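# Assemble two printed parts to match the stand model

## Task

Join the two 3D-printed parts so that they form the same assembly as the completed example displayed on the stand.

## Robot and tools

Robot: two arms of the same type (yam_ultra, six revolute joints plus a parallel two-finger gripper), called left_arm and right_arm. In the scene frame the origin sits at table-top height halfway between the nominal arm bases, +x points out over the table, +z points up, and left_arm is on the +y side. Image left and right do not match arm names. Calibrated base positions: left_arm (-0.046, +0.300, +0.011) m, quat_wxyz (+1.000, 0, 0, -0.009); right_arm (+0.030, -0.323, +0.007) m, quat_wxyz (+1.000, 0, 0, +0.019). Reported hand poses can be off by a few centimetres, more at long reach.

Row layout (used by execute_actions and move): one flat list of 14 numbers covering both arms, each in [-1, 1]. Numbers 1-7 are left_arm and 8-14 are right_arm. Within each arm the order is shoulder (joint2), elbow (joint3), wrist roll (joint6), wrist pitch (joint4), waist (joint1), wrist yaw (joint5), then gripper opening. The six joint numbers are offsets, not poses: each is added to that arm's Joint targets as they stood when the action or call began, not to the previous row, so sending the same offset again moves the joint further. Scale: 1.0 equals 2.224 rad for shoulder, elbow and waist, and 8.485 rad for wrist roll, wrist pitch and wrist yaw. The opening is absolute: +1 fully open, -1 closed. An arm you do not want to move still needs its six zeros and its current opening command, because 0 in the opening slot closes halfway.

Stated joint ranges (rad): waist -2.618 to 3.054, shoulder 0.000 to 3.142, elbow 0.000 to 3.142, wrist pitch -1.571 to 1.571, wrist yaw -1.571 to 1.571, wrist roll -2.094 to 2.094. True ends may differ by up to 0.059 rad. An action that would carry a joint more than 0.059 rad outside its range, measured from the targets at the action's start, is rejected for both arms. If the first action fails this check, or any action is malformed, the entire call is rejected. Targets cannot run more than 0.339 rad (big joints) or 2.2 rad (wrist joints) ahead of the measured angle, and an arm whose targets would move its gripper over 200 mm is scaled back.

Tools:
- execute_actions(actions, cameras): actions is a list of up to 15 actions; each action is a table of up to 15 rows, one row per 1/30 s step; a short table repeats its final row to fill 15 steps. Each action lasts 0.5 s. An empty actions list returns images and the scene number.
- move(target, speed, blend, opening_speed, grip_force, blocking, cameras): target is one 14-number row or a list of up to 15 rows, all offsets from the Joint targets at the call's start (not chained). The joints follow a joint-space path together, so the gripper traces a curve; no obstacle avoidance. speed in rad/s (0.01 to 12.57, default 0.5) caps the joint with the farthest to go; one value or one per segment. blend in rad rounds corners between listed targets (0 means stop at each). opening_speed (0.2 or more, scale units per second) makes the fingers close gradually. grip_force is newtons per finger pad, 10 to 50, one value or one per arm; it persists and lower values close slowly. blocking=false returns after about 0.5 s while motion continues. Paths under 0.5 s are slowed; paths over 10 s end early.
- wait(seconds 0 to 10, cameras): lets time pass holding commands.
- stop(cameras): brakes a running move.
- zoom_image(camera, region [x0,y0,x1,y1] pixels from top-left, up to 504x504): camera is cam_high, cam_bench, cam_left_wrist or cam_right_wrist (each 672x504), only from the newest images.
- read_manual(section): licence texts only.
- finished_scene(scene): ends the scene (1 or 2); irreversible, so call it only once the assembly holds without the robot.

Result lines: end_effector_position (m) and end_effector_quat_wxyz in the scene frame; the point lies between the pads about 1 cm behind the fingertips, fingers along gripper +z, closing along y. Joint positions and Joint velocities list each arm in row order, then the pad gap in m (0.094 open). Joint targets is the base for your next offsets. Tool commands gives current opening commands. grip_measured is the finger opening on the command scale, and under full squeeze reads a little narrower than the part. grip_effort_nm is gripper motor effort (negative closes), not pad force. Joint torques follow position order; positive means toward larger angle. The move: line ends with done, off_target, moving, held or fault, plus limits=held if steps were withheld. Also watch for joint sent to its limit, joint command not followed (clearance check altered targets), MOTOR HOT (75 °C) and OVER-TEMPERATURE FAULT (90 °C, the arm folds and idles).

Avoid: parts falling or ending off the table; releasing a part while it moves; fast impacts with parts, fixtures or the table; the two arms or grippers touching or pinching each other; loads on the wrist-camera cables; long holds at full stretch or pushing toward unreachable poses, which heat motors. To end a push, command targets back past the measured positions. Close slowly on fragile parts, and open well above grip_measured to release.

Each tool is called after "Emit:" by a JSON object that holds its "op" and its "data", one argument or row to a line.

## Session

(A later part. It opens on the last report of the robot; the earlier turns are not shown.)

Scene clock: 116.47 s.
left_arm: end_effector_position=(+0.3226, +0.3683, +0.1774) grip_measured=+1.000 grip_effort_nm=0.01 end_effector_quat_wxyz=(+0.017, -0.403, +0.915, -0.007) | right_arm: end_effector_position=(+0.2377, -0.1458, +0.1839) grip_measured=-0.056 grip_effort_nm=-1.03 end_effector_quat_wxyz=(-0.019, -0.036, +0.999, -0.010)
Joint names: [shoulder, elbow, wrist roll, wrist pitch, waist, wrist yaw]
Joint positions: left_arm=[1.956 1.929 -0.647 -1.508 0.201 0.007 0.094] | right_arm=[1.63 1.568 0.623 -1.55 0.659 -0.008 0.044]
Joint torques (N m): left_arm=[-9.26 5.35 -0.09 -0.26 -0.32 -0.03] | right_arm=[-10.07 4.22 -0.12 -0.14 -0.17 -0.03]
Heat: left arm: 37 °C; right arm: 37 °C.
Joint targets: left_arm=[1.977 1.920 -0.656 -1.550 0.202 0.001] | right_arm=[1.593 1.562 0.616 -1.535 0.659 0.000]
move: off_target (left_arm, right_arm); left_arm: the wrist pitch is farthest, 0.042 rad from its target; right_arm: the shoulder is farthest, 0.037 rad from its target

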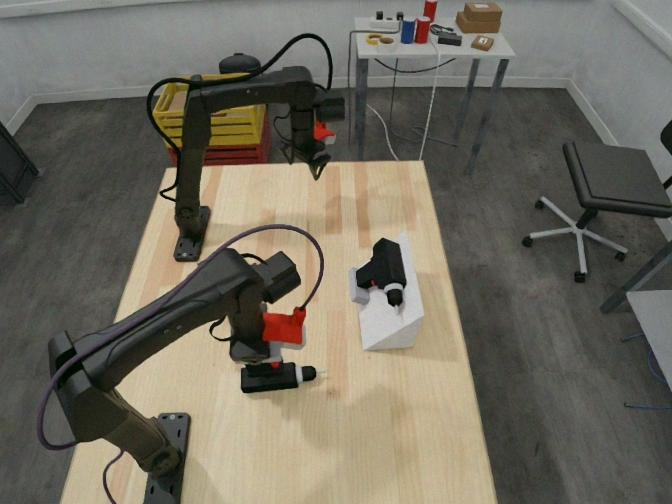

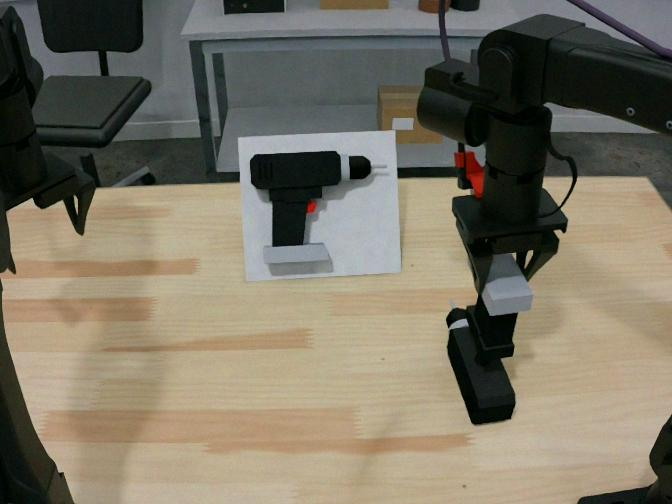

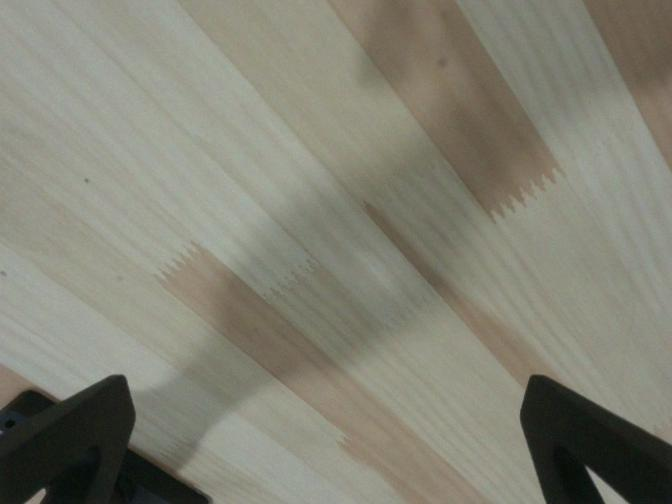

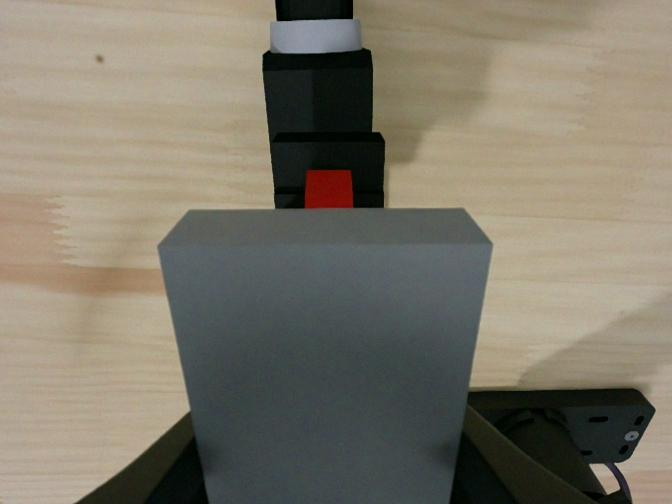

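Emit:
{"op": "move", "data": {
  "target": [0,0,0,0,0,0,1,-0.0094,-0.013,-0.0024,0.0061,0.0058,0.0012,-0.3],
  "speed": 0.1,
  "cameras": ["all"]
}}

Emit:
{"op": "zoom_image", "data": {
  "camera": "cam_bench",
  "region": [430, 290, 530, 420]
}}

Emit:
{"op": "zoom_image", "data": {
  "camera": "cam_high",
  "region": [230, 320, 340, 410]
}}

Scene clock: 128.27 s.
left_arm: end_effector_position=(+0.3226, +0.3683, +0.1774) grip_measured=+1.000 grip_effort_nm=0.02 end_effector_quat_wxyz=(+0.017, -0.403, +0.915, -0.007) | right_arm: end_effector_position=(+0.2411, -0.1424, +0.1816) grip_measured=-0.056 grip_effort_nm=-1.03 end_effector_quat_wxyz=(-0.004, -0.048, +0.999, +0.002)
Joint names: [shoulder, elbow, wrist roll, wrist pitch, waist, wrist yaw]
Joint positions: left_arm=[1.956 1.929 -0.647 -1.508 0.201 0.007 0.094] | right_arm=[1.61 1.538 0.602 -1.503 0.66 -0.008 0.044]
Joint torques (N m): left_arm=[-9.21 5.18 -0.12 -0.29 -0.2 -0.04] | right_arm=[-9.72 4.1 0 0.07 0.58 0.14]
Heat: left arm: 37 °C; right arm: 37 °C.
Joint targets: left_arm=[1.977 1.920 -0.656 -1.550 0.202 0.001] | right_arm=[1.573 1.534 0.596 -1.483 0.672 0.010]
move: off_target (left_arm, right_arm); left_arm: the wrist pitch is farthest, 0.042 rad from its target; right_arm: the shoulder is farthest, 0.038 rad from its target

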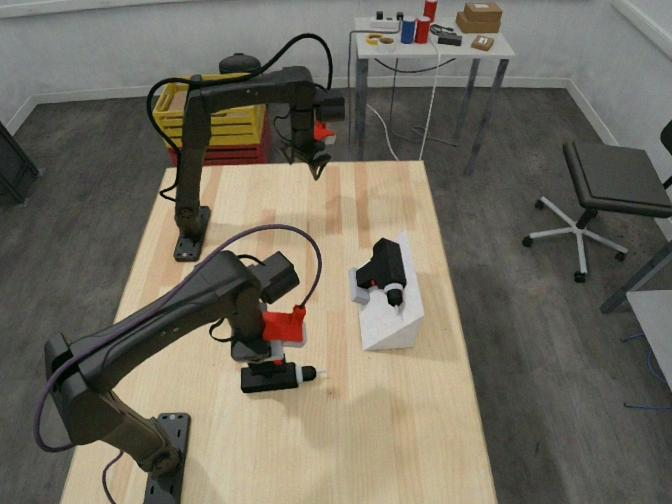

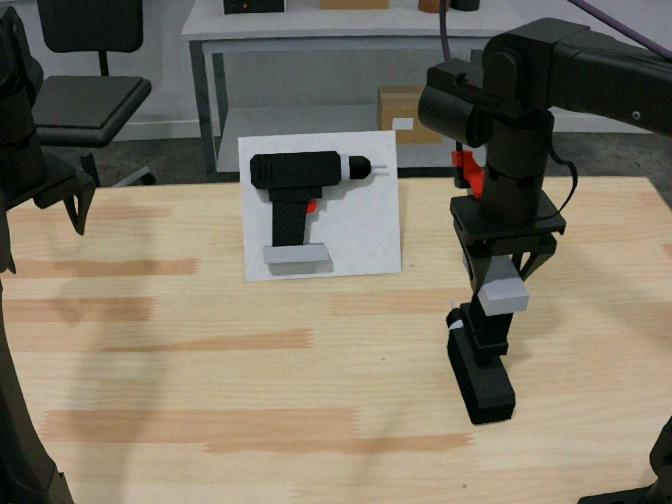

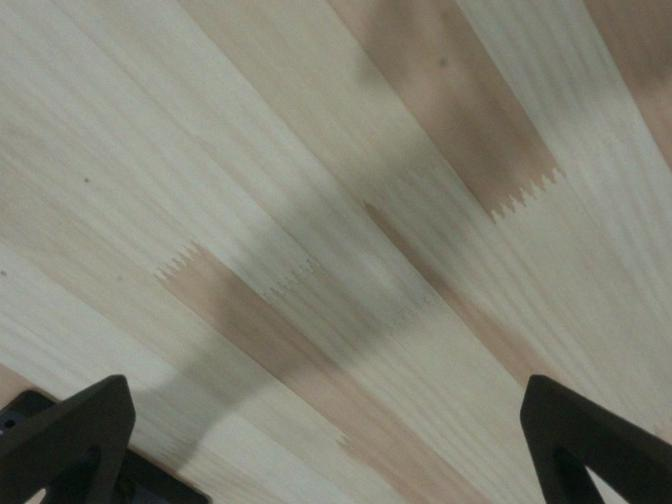

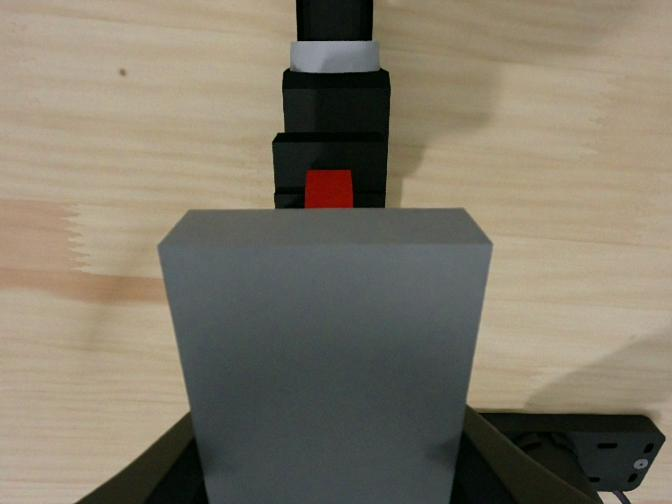

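Scaled by 3.877 from the camera's 672x504 image, which has a finer 960x720 frame.

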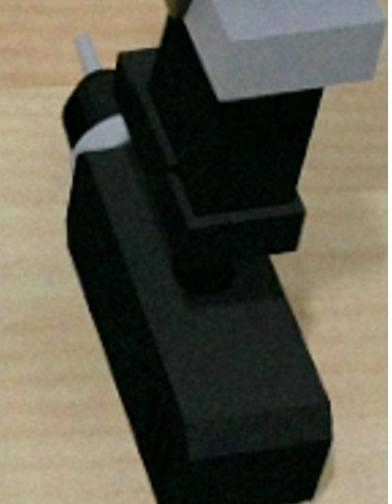

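Scaled by 4.582 from the camera's 672x504 image, which has a finer 960x720 frame.

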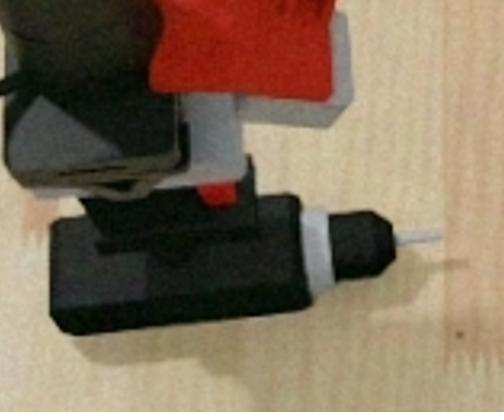

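Emit:
{"op": "move", "data": {
  "target": [0,0,0,0,0,0,1,-0.0108,-0.0346,0.0006,0.0067,0.0054,0,-0.3],
  "speed": 0.08,
  "cameras": ["cam_bench","cam_high","cam_right_wrist"]
}}

Emit:
{"op": "zoom_image", "data": {
  "camera": "cam_bench",
  "region": [430, 290, 530, 420]
}}

Emit:
{"op": "zoom_image", "data": {
  "camera": "cam_high",
  "region": [230, 320, 340, 410]
}}

Scene clock: 142.27 s.
left_arm: end_effector_position=(+0.3226, +0.3683, +0.1774) grip_measured=+1.000 grip_effort_nm=0.02 end_effector_quat_wxyz=(+0.017, -0.403, +0.915, -0.007) | right_arm: end_effector_position=(+0.2362, -0.1421, +0.1688) grip_measured=-0.056 grip_effort_nm=-1.03 end_effector_quat_wxyz=(-0.002, -0.054, +0.999, +0.003)
Joint names: [shoulder, elbow, wrist roll, wrist pitch, waist, wrist yaw]
Joint positions: left_arm=[1.956 1.929 -0.647 -1.508 0.201 0.007 0.094] | right_arm=[1.586 1.462 0.602 -1.446 0.672 -0.008 0.044]
Joint torques (N m): left_arm=[-9.31 5.26 -0.11 -0.27 -0.24 -0.02] | right_arm=[-9.43 4.05 -0.03 0.06 0.55 0.11]
Heat: left arm: 37 °C; right arm: 37 °C.
Joint targets: left_arm=[1.977 1.920 -0.656 -1.550 0.202 0.001] | right_arm=[1.548 1.457 0.601 -1.426 0.684 0.010]
move: off_target (left_arm, right_arm); left_arm: the wrist pitch is farthest, 0.042 rad from its target; right_arm: the shoulder is farthest, 0.037 rad from its target
Images, in order (width x height): cam_high 672x504, cam_bench 672x504, cam_right_wrist 672x504.

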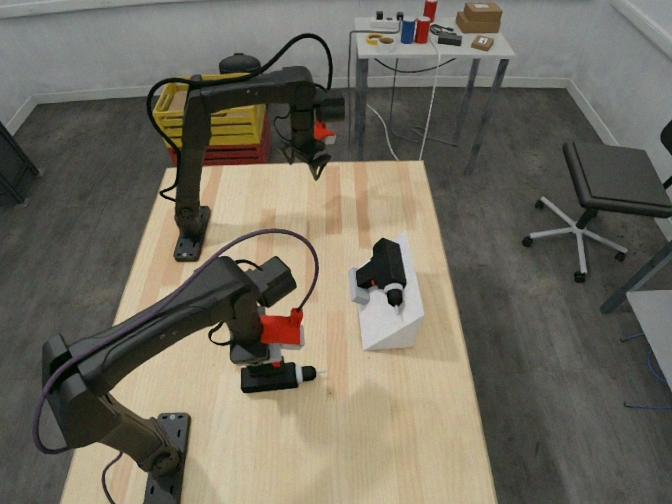

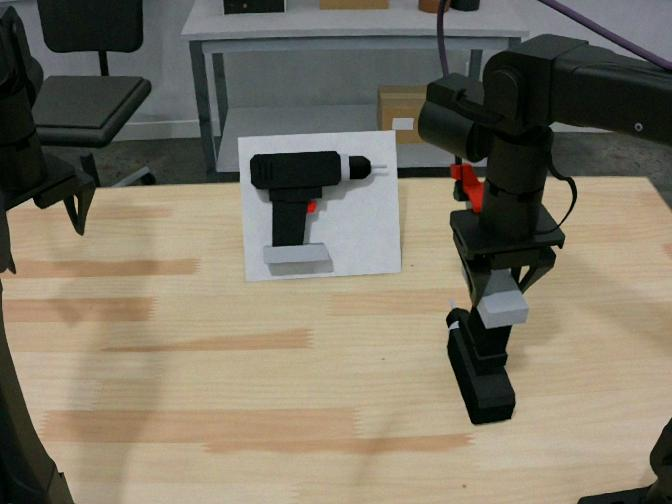

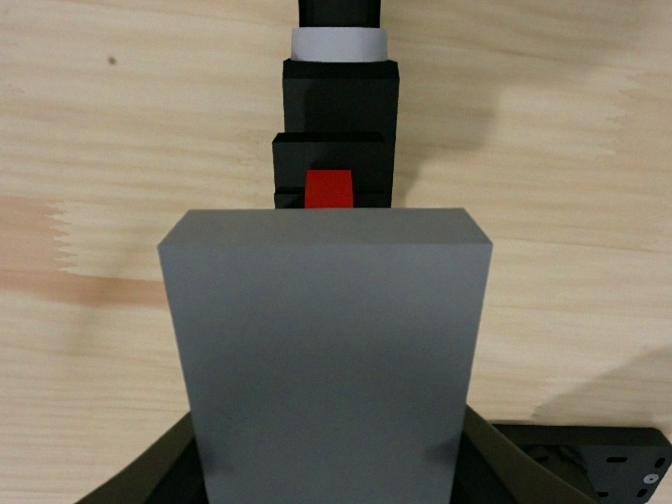

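Scaled by 3.877 from the camera's 672x504 image, which has a finer 960x720 frame.

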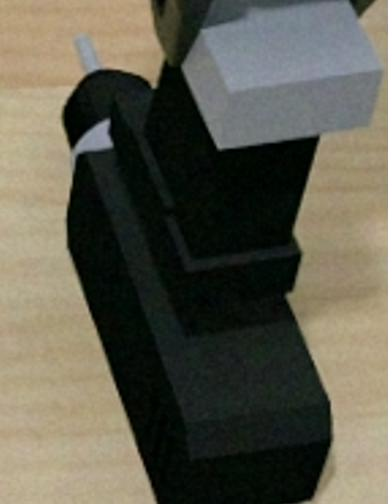

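Scaled by 4.582 from the camera's 672x504 image, which has a finer 960x720 frame.

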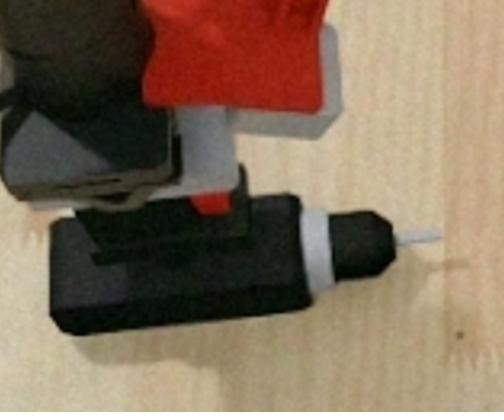

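Emit:
{"op": "move", "data": {
  "target": [
    [0,0,0,0,0,0,1,-0.001,0,-0.002,0,-0.0162,0,-0.3],
    [0,0,0,0,0,0,1,-0.0013,-0.018,-0.002,0.0044,-0.0162,0,-0.3]
  ],
  "speed": 0.06,
  "cameras": ["cam_bench","cam_high","cam_right_wrist"]
}}

Emit:
{"op": "zoom_image", "data": {
  "camera": "cam_bench",
  "region": [430, 290, 530, 420]
}}

Emit:
{"op": "zoom_image", "data": {
  "camera": "cam_high",
  "region": [230, 320, 340, 410]
}}

Scene clock: 148.43 s.
left_arm: end_effector_position=(+0.3226, +0.3683, +0.1774) grip_measured=+1.000 grip_effort_nm=0.02 end_effector_quat_wxyz=(+0.017, -0.403, +0.915, -0.007) | right_arm: end_effector_position=(+0.2388, -0.1455, +0.1591) grip_measured=-0.056 grip_effort_nm=-1.03 end_effector_quat_wxyz=(-0.003, -0.053, +0.999, +0.003)
Joint names: [shoulder, elbow, wrist roll, wrist pitch, waist, wrist yaw]
Joint positions: left_arm=[1.956 1.929 -0.647 -1.508 0.201 0.007 0.094] | right_arm=[1.583 1.42 0.59 -1.409 0.657 -0.008 0.044]
Joint torques (N m): left_arm=[-9.29 5.12 -0.07 -0.29 -0.27 -0.05] | right_arm=[-9.61 4.22 -0.12 0.09 -0.44 0.08]
Heat: left arm: 36 °C; right arm: 37 °C.
Joint targets: left_arm=[1.977 1.920 -0.656 -1.550 0.202 0.001] | right_arm=[1.546 1.417 0.584 -1.389 0.648 0.010]
move: off_target (left_arm, right_arm); left_arm: the wrist pitch is farthest, 0.042 rad from its target; right_arm: the shoulder is farthest, 0.038 rad from its target
Images, in order (width x height): cam_high 672x504, cam_bench 672x504, cam_right_wrist 672x504.

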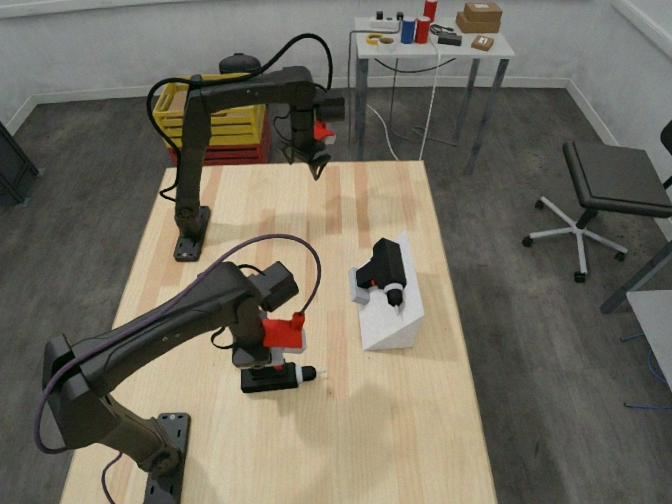

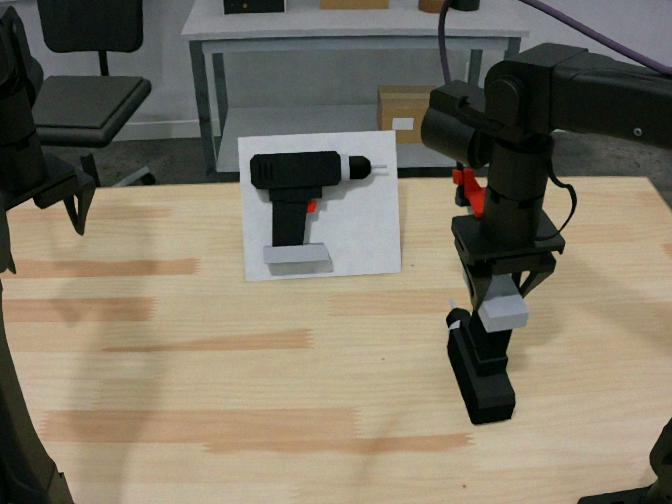

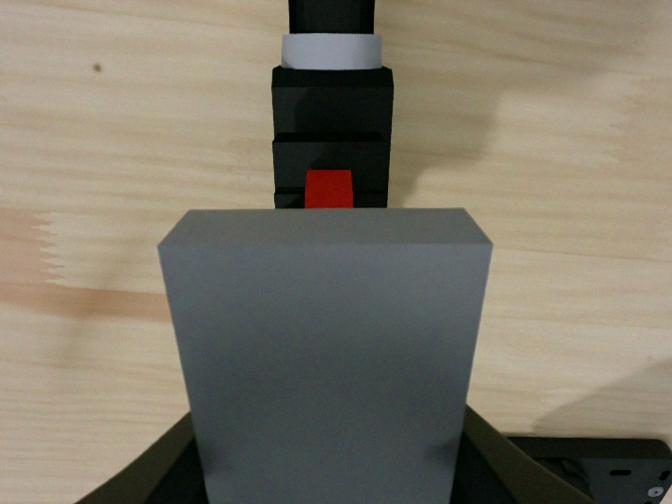

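Scaled by 3.877 from the camera's 672x504 image, which has a finer 960x720 frame.

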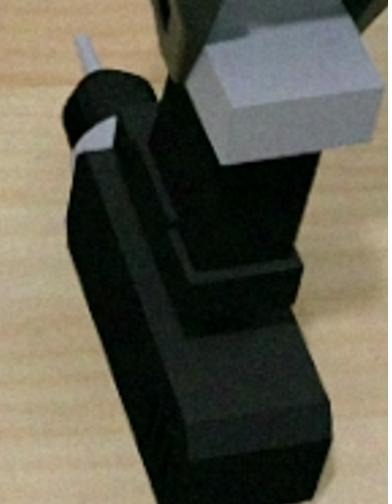

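Scaled by 4.582 from the camera's 672x504 image, which has a finer 960x720 frame.

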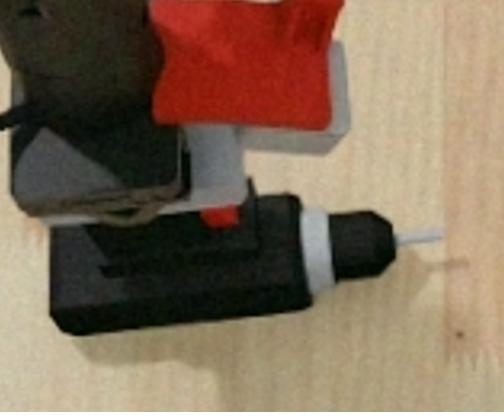

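Emit:
{"op": "move", "data": {
  "target": [0,0,0,0,0,0,1,-0.0013,-0.018,0,0.0044,0,0,-0.3],
  "speed": 0.06,
  "cameras": ["cam_bench","cam_high","cam_right_wrist"]
}}

Emit:
{"op": "zoom_image", "data": {
  "camera": "cam_bench",
  "region": [430, 290, 530, 420]
}}

Emit:
{"op": "zoom_image", "data": {
  "camera": "cam_high",
  "region": [230, 320, 340, 410]
}}

Scene clock: 151.20 s.
left_arm: end_effector_position=(+0.3226, +0.3683, +0.1774) grip_measured=+1.000 grip_effort_nm=0.02 end_effector_quat_wxyz=(+0.017, -0.403, +0.915, -0.007) | right_arm: end_effector_position=(+0.2353, -0.1478, +0.1511) grip_measured=-0.056 grip_effort_nm=-1.03 end_effector_quat_wxyz=(-0.008, -0.053, +0.999, -0.001)
Joint names: [shoulder, elbow, wrist roll, wrist pitch, waist, wrist yaw]
Joint positions: left_arm=[1.956 1.929 -0.647 -1.508 0.201 0.007 0.094] | right_arm=[1.577 1.382 0.59 -1.389 0.659 -0.008 0.044]
Joint torques (N m): left_arm=[-9.24 5.11 -0.11 -0.28 -0.36 -0.05] | right_arm=[-9.32 4.19 -0.08 0.2 -0.7 0.14]
Heat: left arm: 36 °C; right arm: 37 °C.
Joint targets: left_arm=[1.977 1.920 -0.656 -1.550 0.202 0.001] | right_arm=[1.543 1.377 0.584 -1.351 0.648 0.010]
move: off_target (left_arm, right_arm); left_arm: the wrist pitch is farthest, 0.042 rad from its target; right_arm: the wrist pitch is farthest, 0.038 rad from its target
Images, in order (width x height): cam_high 672x504, cam_bench 672x504, cam_right_wrist 672x504.

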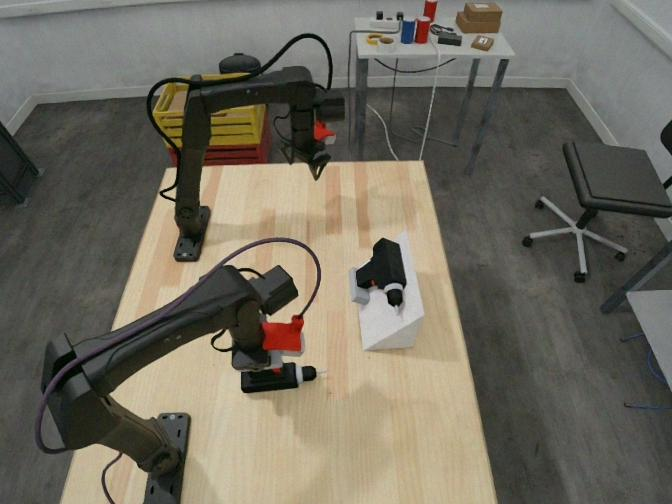

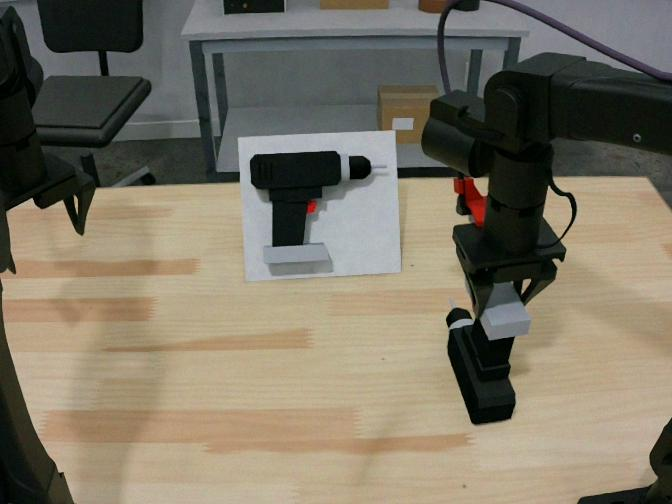

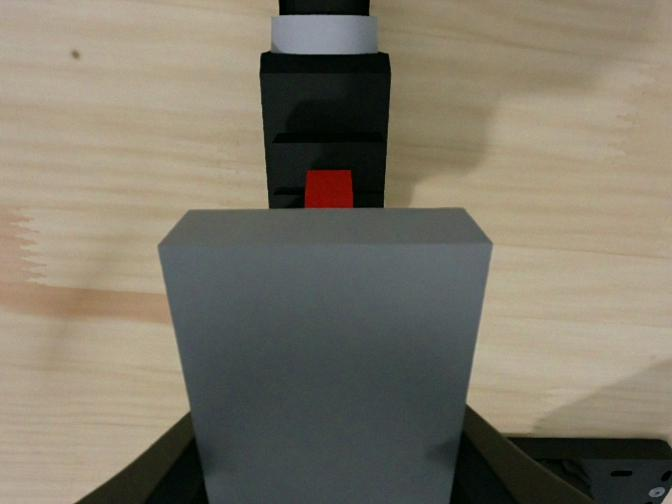

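Scaled by 3.877 from the camera's 672x504 image, which has a finer 960x720 frame.

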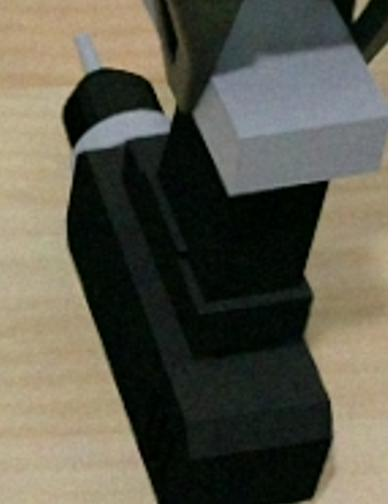

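Scaled by 4.582 from the camera's 672x504 image, which has a finer 960x720 frame.

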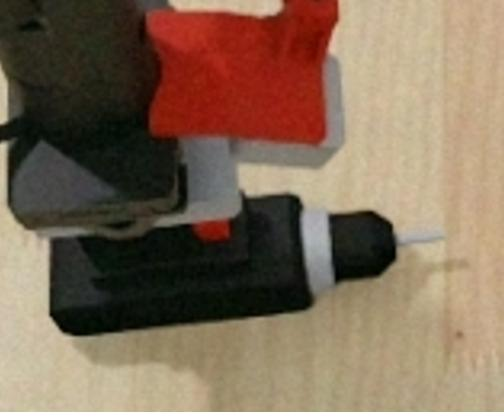

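Emit:
{"op": "move", "data": {
  "target": [0,0,0,0,0,0,1,0,-0.004,0,0.0026,0,0,-0.3],
  "speed": 0.1,
  "cameras": ["cam_bench","cam_high","cam_right_wrist"]
}}

Emit:
{"op": "zoom_image", "data": {
  "camera": "cam_bench",
  "region": [430, 290, 530, 420]
}}

Emit:
{"op": "zoom_image", "data": {
  "camera": "cam_high",
  "region": [230, 320, 340, 410]
}}

Scene clock: 154.10 s.
left_arm: end_effector_position=(+0.3226, +0.3683, +0.1774) grip_measured=+1.000 grip_effort_nm=0.01 end_effector_quat_wxyz=(+0.017, -0.403, +0.915, -0.007) | right_arm: end_effector_position=(+0.2362, -0.1470, +0.1484) grip_measured=-0.056 grip_effort_nm=-1.03 end_effector_quat_wxyz=(-0.006, -0.053, +0.999, +0.001)
Joint names: [shoulder, elbow, wrist roll, wrist pitch, waist, wrist yaw]
Joint positions: left_arm=[1.956 1.929 -0.647 -1.508 0.201 0.007 0.094] | right_arm=[1.577 1.371 0.59 -1.374 0.659 -0.008 0.044]
Joint torques (N m): left_arm=[-9.29 5.16 -0.11 -0.27 -0.42 -0.03] | right_arm=[-9.33 3.99 -0.13 0.31 -0.55 0.09]
Heat: left arm: 36 °C; right arm: 37 °C.
Joint targets: left_arm=[1.977 1.920 -0.656 -1.550 0.202 0.001] | right_arm=[1.543 1.368 0.584 -1.329 0.648 0.010]
move: off_target (left_arm, right_arm); left_arm: the wrist pitch is farthest, 0.042 rad from its target; right_arm: the wrist pitch is farthest, 0.045 rad from its target
Images, in order (width x height): cam_high 672x504, cam_bench 672x504, cam_right_wrist 672x504.

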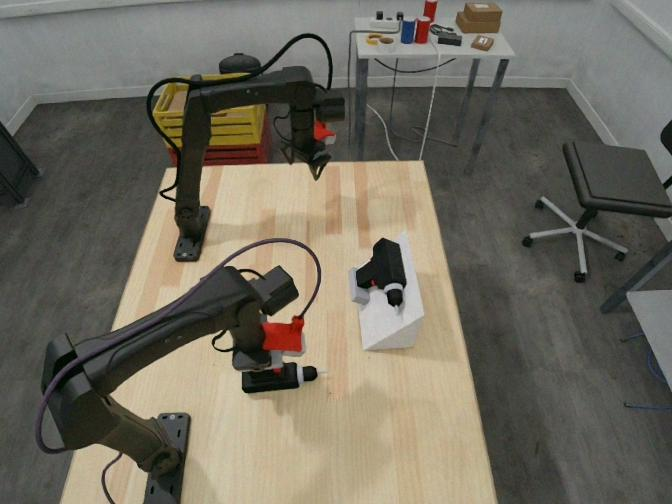

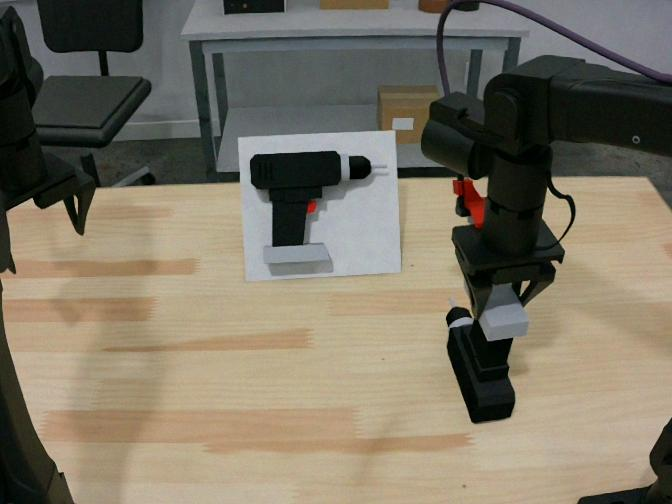

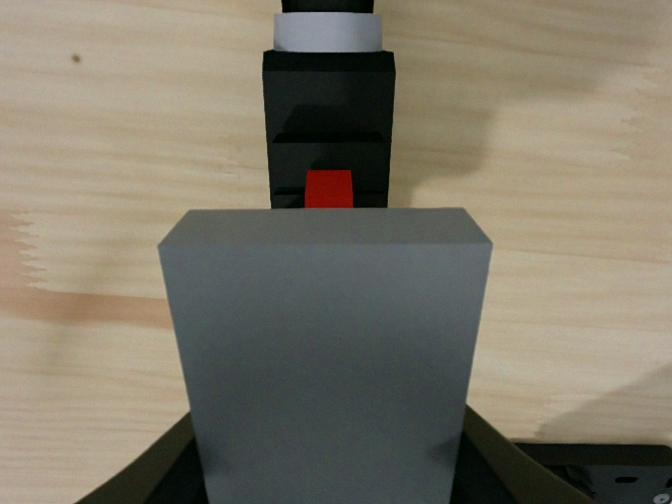

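Scaled by 3.877 from the camera's 672x504 image, which has a finer 960x720 frame.

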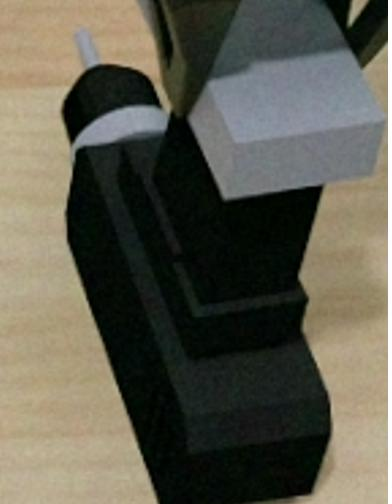

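Scaled by 4.582 from the camera's 672x504 image, which has a finer 960x720 frame.

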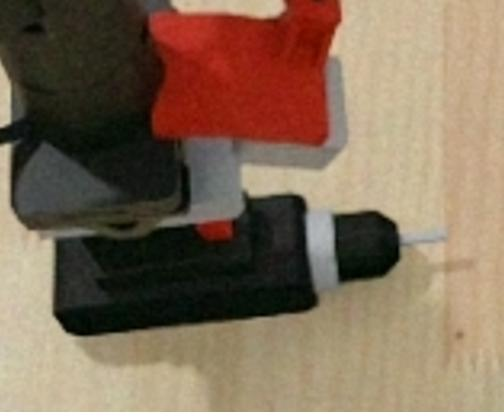

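Emit:
{"op": "move", "data": {
  "target": [0,0,0,0,0,0,1,-0.0013,-0.018,0,0.003,0,0,-0.3],
  "speed": 0.06,
  "cameras": ["cam_bench","cam_high","cam_right_wrist"]
}}

Emit:
{"op": "zoom_image", "data": {
  "camera": "cam_bench",
  "region": [430, 290, 530, 420]
}}

Emit:
{"op": "zoom_image", "data": {
  "camera": "cam_high",
  "region": [230, 320, 340, 410]
}}

Scene clock: 157.27 s.
left_arm: end_effector_position=(+0.3226, +0.3683, +0.1774) grip_measured=+1.000 grip_effort_nm=0.01 end_effector_quat_wxyz=(+0.017, -0.403, +0.915, -0.007) | right_arm: end_effector_position=(+0.2350, -0.1480, +0.1433) grip_measured=-0.056 grip_effort_nm=-1.03 end_effector_quat_wxyz=(-0.003, -0.053, +0.999, +0.003)
Joint names: [shoulder, elbow, wrist roll, wrist pitch, waist, wrist yaw]
Joint positions: left_arm=[1.956 1.929 -0.647 -1.508 0.201 0.007 0.094] | right_arm=[1.564 1.339 0.59 -1.348 0.659 -0.008 0.044]
Joint torques (N m): left_arm=[-9.17 5.14 -0.09 -0.3 -0.38 -0.03] | right_arm=[-8.23 3.77 -0.11 0.3 -0.54 0.04]
Heat: left arm: 36 °C; right arm: 37 °C.
Joint targets: left_arm=[1.977 1.920 -0.656 -1.550 0.202 0.001] | right_arm=[1.540 1.328 0.584 -1.304 0.648 0.010]
move: off_target (left_arm, right_arm); left_arm: the wrist pitch is farthest, 0.042 rad from its target; right_arm: the wrist pitch is farthest, 0.044 rad from its target
Images, in order (width x height): cam_high 672x504, cam_bench 672x504, cam_right_wrist 672x504.

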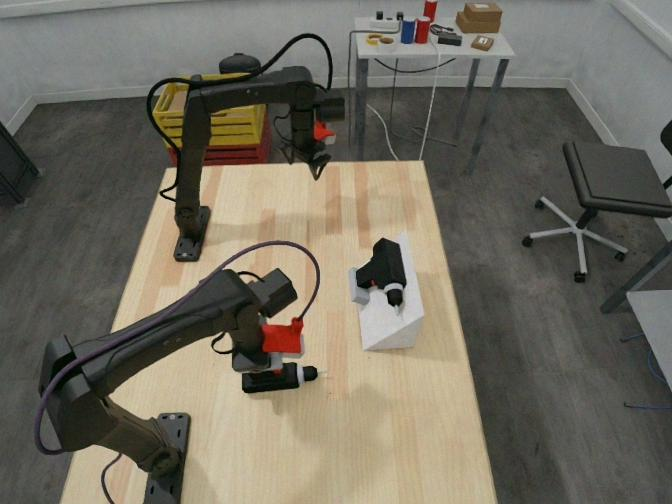

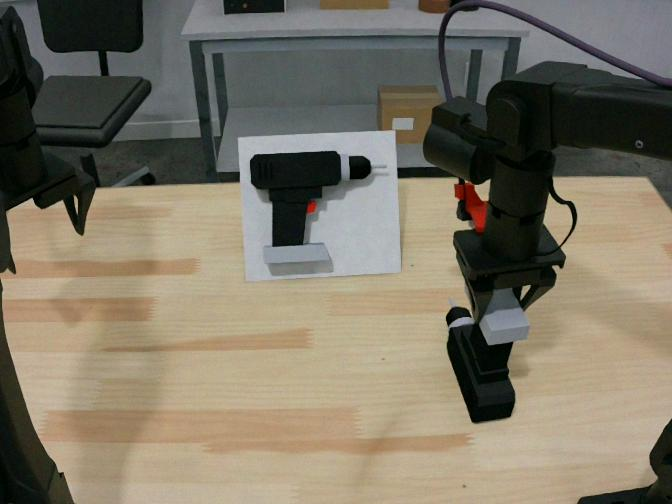

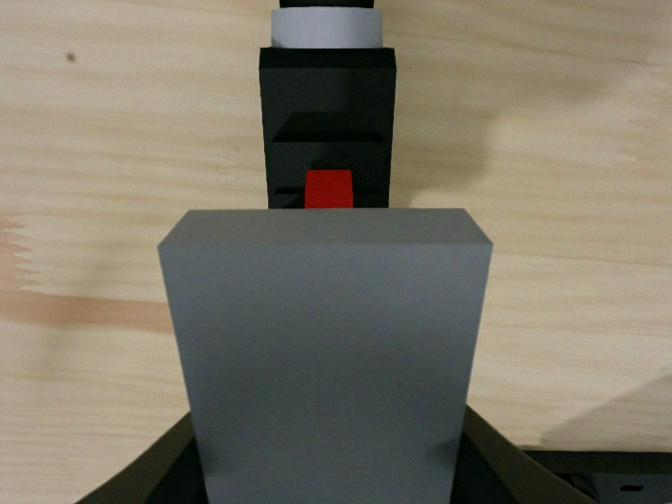

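Scaled by 3.877 from the camera's 672x504 image, which has a finer 960x720 frame.

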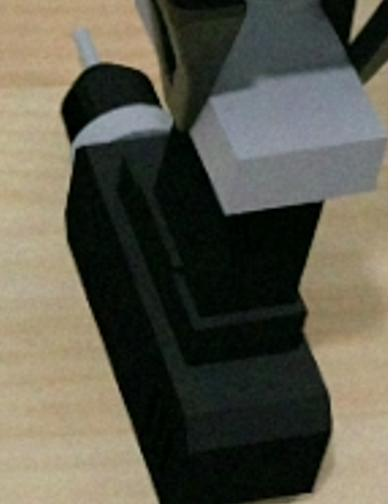

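Scaled by 4.582 from the camera's 672x504 image, which has a finer 960x720 frame.

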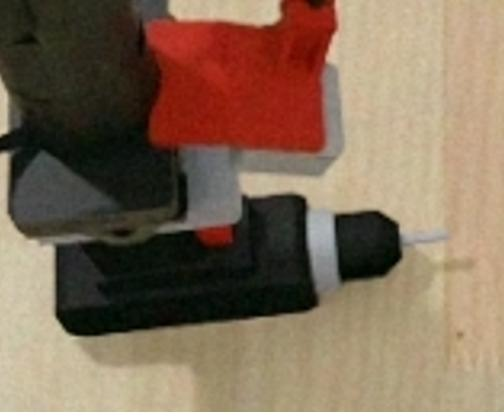

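Emit:
{"op": "move", "data": {
  "target": [0,0,0,0,0,0,1,-0.0013,-0.018,0,0.004,0.0,0,-0.3],
  "speed": 0.06,
  "cameras": ["cam_bench","cam_high","cam_right_wrist"]
}}

Emit:
{"op": "zoom_image", "data": {
  "camera": "cam_bench",
  "region": [430, 290, 530, 420]
}}

Emit:
{"op": "zoom_image", "data": {
  "camera": "cam_high",
  "region": [230, 320, 340, 410]
}}

Emit:
{"op": "zoom_image", "data": {
  "camera": "cam_right_wrist",
  "region": [240, 0, 420, 215]
}}

Scene clock: 159.93 s.
left_arm: end_effector_position=(+0.3226, +0.3683, +0.1774) grip_measured=+1.000 grip_effort_nm=0.02 end_effector_quat_wxyz=(+0.017, -0.403, +0.915, -0.007) | right_arm: end_effector_position=(+0.2342, -0.1487, +0.1425) grip_measured=-0.056 grip_effort_nm=-1.03 end_effector_quat_wxyz=(+0.005, -0.053, +0.999, +0.009)
Joint names: [shoulder, elbow, wrist roll, wrist pitch, waist, wrist yaw]
Joint positions: left_arm=[1.956 1.929 -0.647 -1.508 0.201 0.007 0.094] | right_arm=[1.541 1.313 0.591 -1.325 0.659 -0.008 0.044]
Joint torques (N m): left_arm=[-9.31 5.18 -0.11 -0.27 -0.24 -0.05] | right_arm=[-6.09 2.61 -0.12 0.5 -0.57 0.08]
Heat: left arm: 36 °C; right arm: 37 °C.
Joint targets: left_arm=[1.977 1.920 -0.656 -1.550 0.202 0.001] | right_arm=[1.537 1.288 0.584 -1.270 0.648 0.010]
move: off_target (left_arm, right_arm); left_arm: the wrist pitch is farthest, 0.042 rad from its target; right_arm: the wrist pitch is farthest, 0.055 rad from its target
Images, in order (width x height): cam_high 672x504, cam_bench 672x504, cam_right_wrist 672x504.

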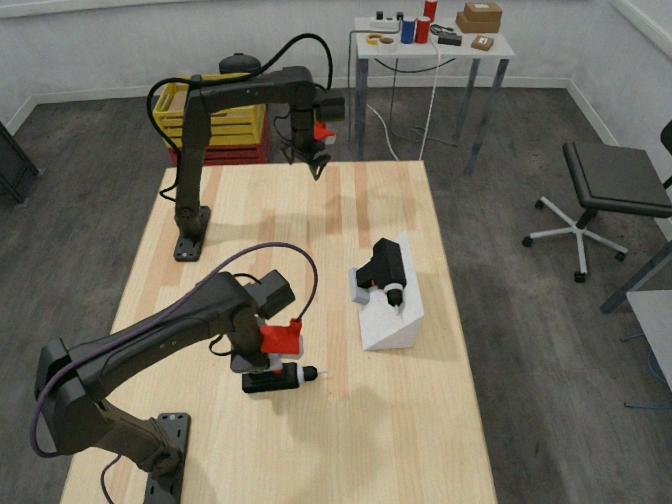

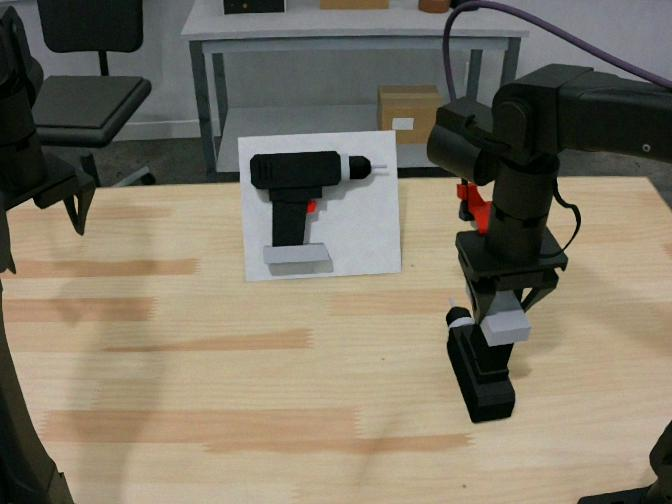

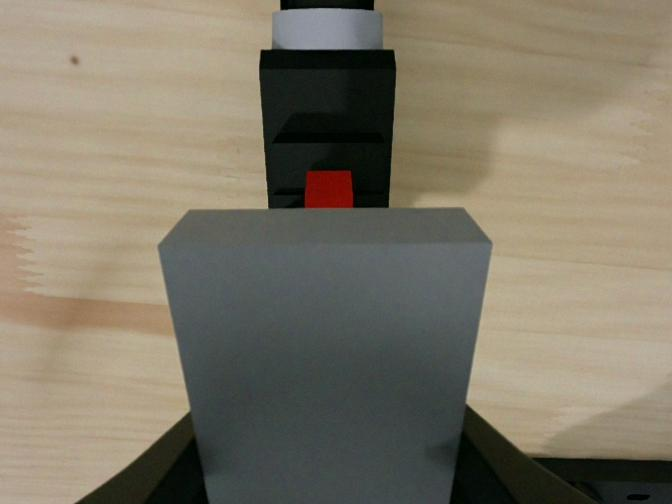

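Scaled by 3.877 from the camera's 672x504 image, which has a finer 960x720 frame.

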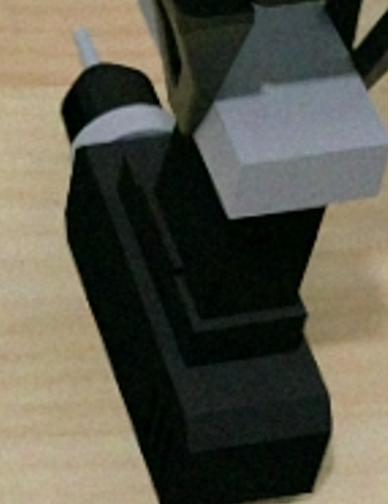

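Scaled by 4.582 from the camera's 672x504 image, which has a finer 960x720 frame.

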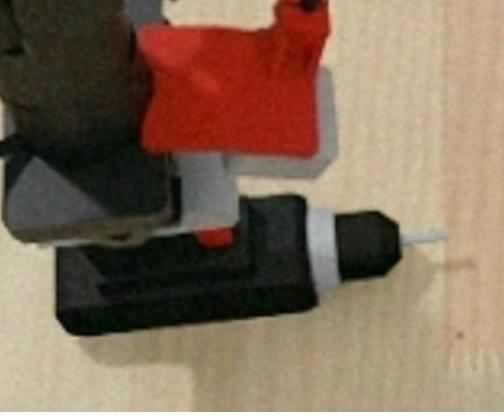

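Scaled by 2.344 from the camera's 672x504 image, which has a finer 960x720 frame.

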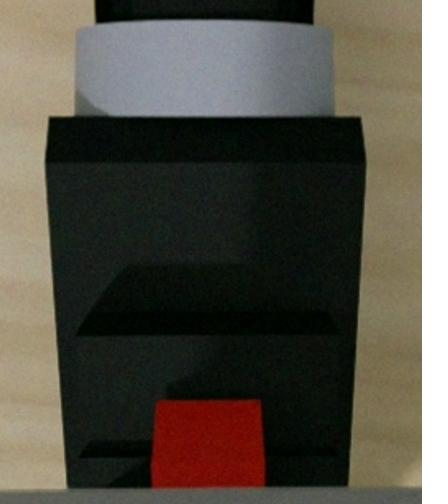

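Emit:
{"op": "move", "data": {
  "target": [0,0,0,0,0,0,1,-0.001,-0.03,0,0.004,0.0,0,-0.3],
  "speed": 0.06,
  "cameras": ["cam_bench","cam_high","cam_right_wrist"]
}}

Emit:
{"op": "zoom_image", "data": {
  "camera": "cam_bench",
  "region": [430, 290, 530, 420]
}}

Emit:
{"op": "zoom_image", "data": {
  "camera": "cam_right_wrist",
  "region": [240, 0, 420, 215]
}}

Scene clock: 165.37 s.
left_arm: end_effector_position=(+0.3226, +0.3683, +0.1774) grip_measured=+1.000 grip_effort_nm=0.02 end_effector_quat_wxyz=(+0.017, -0.403, +0.915, -0.007) | right_arm: end_effector_position=(+0.2323, -0.1508, +0.1414) grip_measured=-0.056 grip_effort_nm=-1.03 end_effector_quat_wxyz=(+0.016, -0.053, +0.998, +0.017)
Joint names: [shoulder, elbow, wrist roll, wrist pitch, waist, wrist yaw]
Joint positions: left_arm=[1.956 1.929 -0.647 -1.508 0.201 0.007 0.094] | right_arm=[1.504 1.273 0.59 -1.294 0.657 -0.008 0.044]
Joint torques (N m): left_arm=[-9.26 5.12 -0.11 -0.3 -0.35 -0.03] | right_arm=[-2.59 0.57 -0.08 0.59 -0.76 0.05]
Heat: left arm: 36 °C; right arm: 37 °C.
Joint targets: left_arm=[1.977 1.920 -0.656 -1.550 0.202 0.001] | right_arm=[1.535 1.221 0.584 -1.236 0.648 0.010]
move: off_target (left_arm, right_arm); left_arm: the wrist pitch is farthest, 0.042 rad from its target; right_arm: the wrist pitch is farthest, 0.058 rad from its target
Images, in order (width x height): cam_high 672x504, cam_bench 672x504, cam_right_wrist 672x504.

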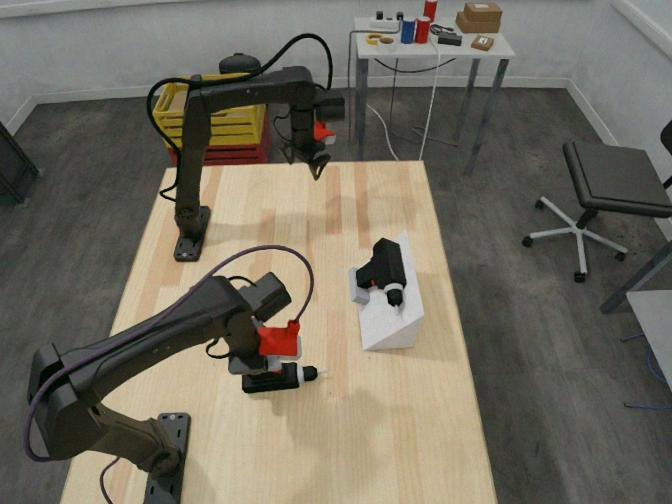

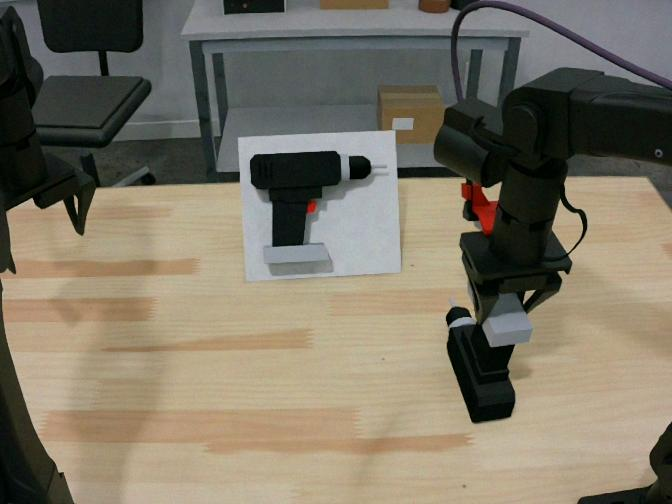

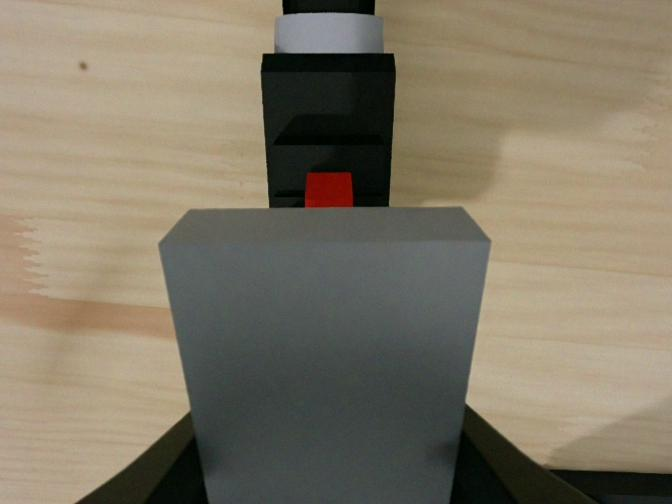

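Scaled by 3.877 from the camera's 672x504 image, which has a finer 960x720 frame.

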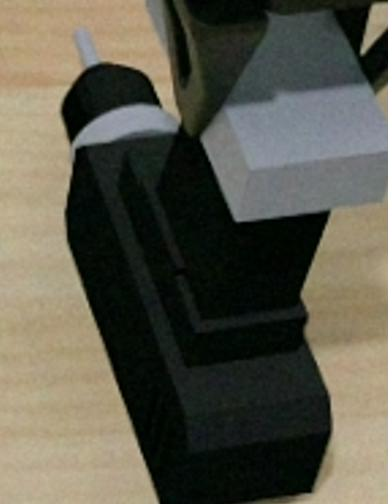

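Scaled by 2.344 from the camera's 672x504 image, which has a finer 960x720 frame.

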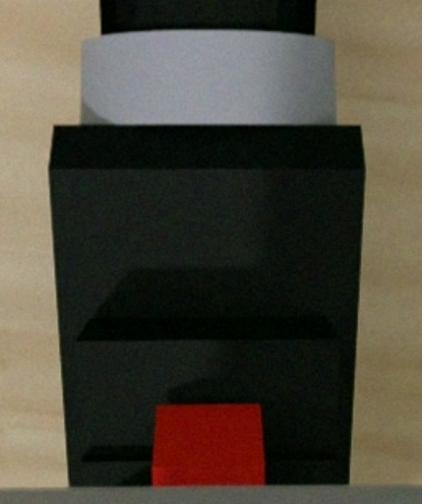

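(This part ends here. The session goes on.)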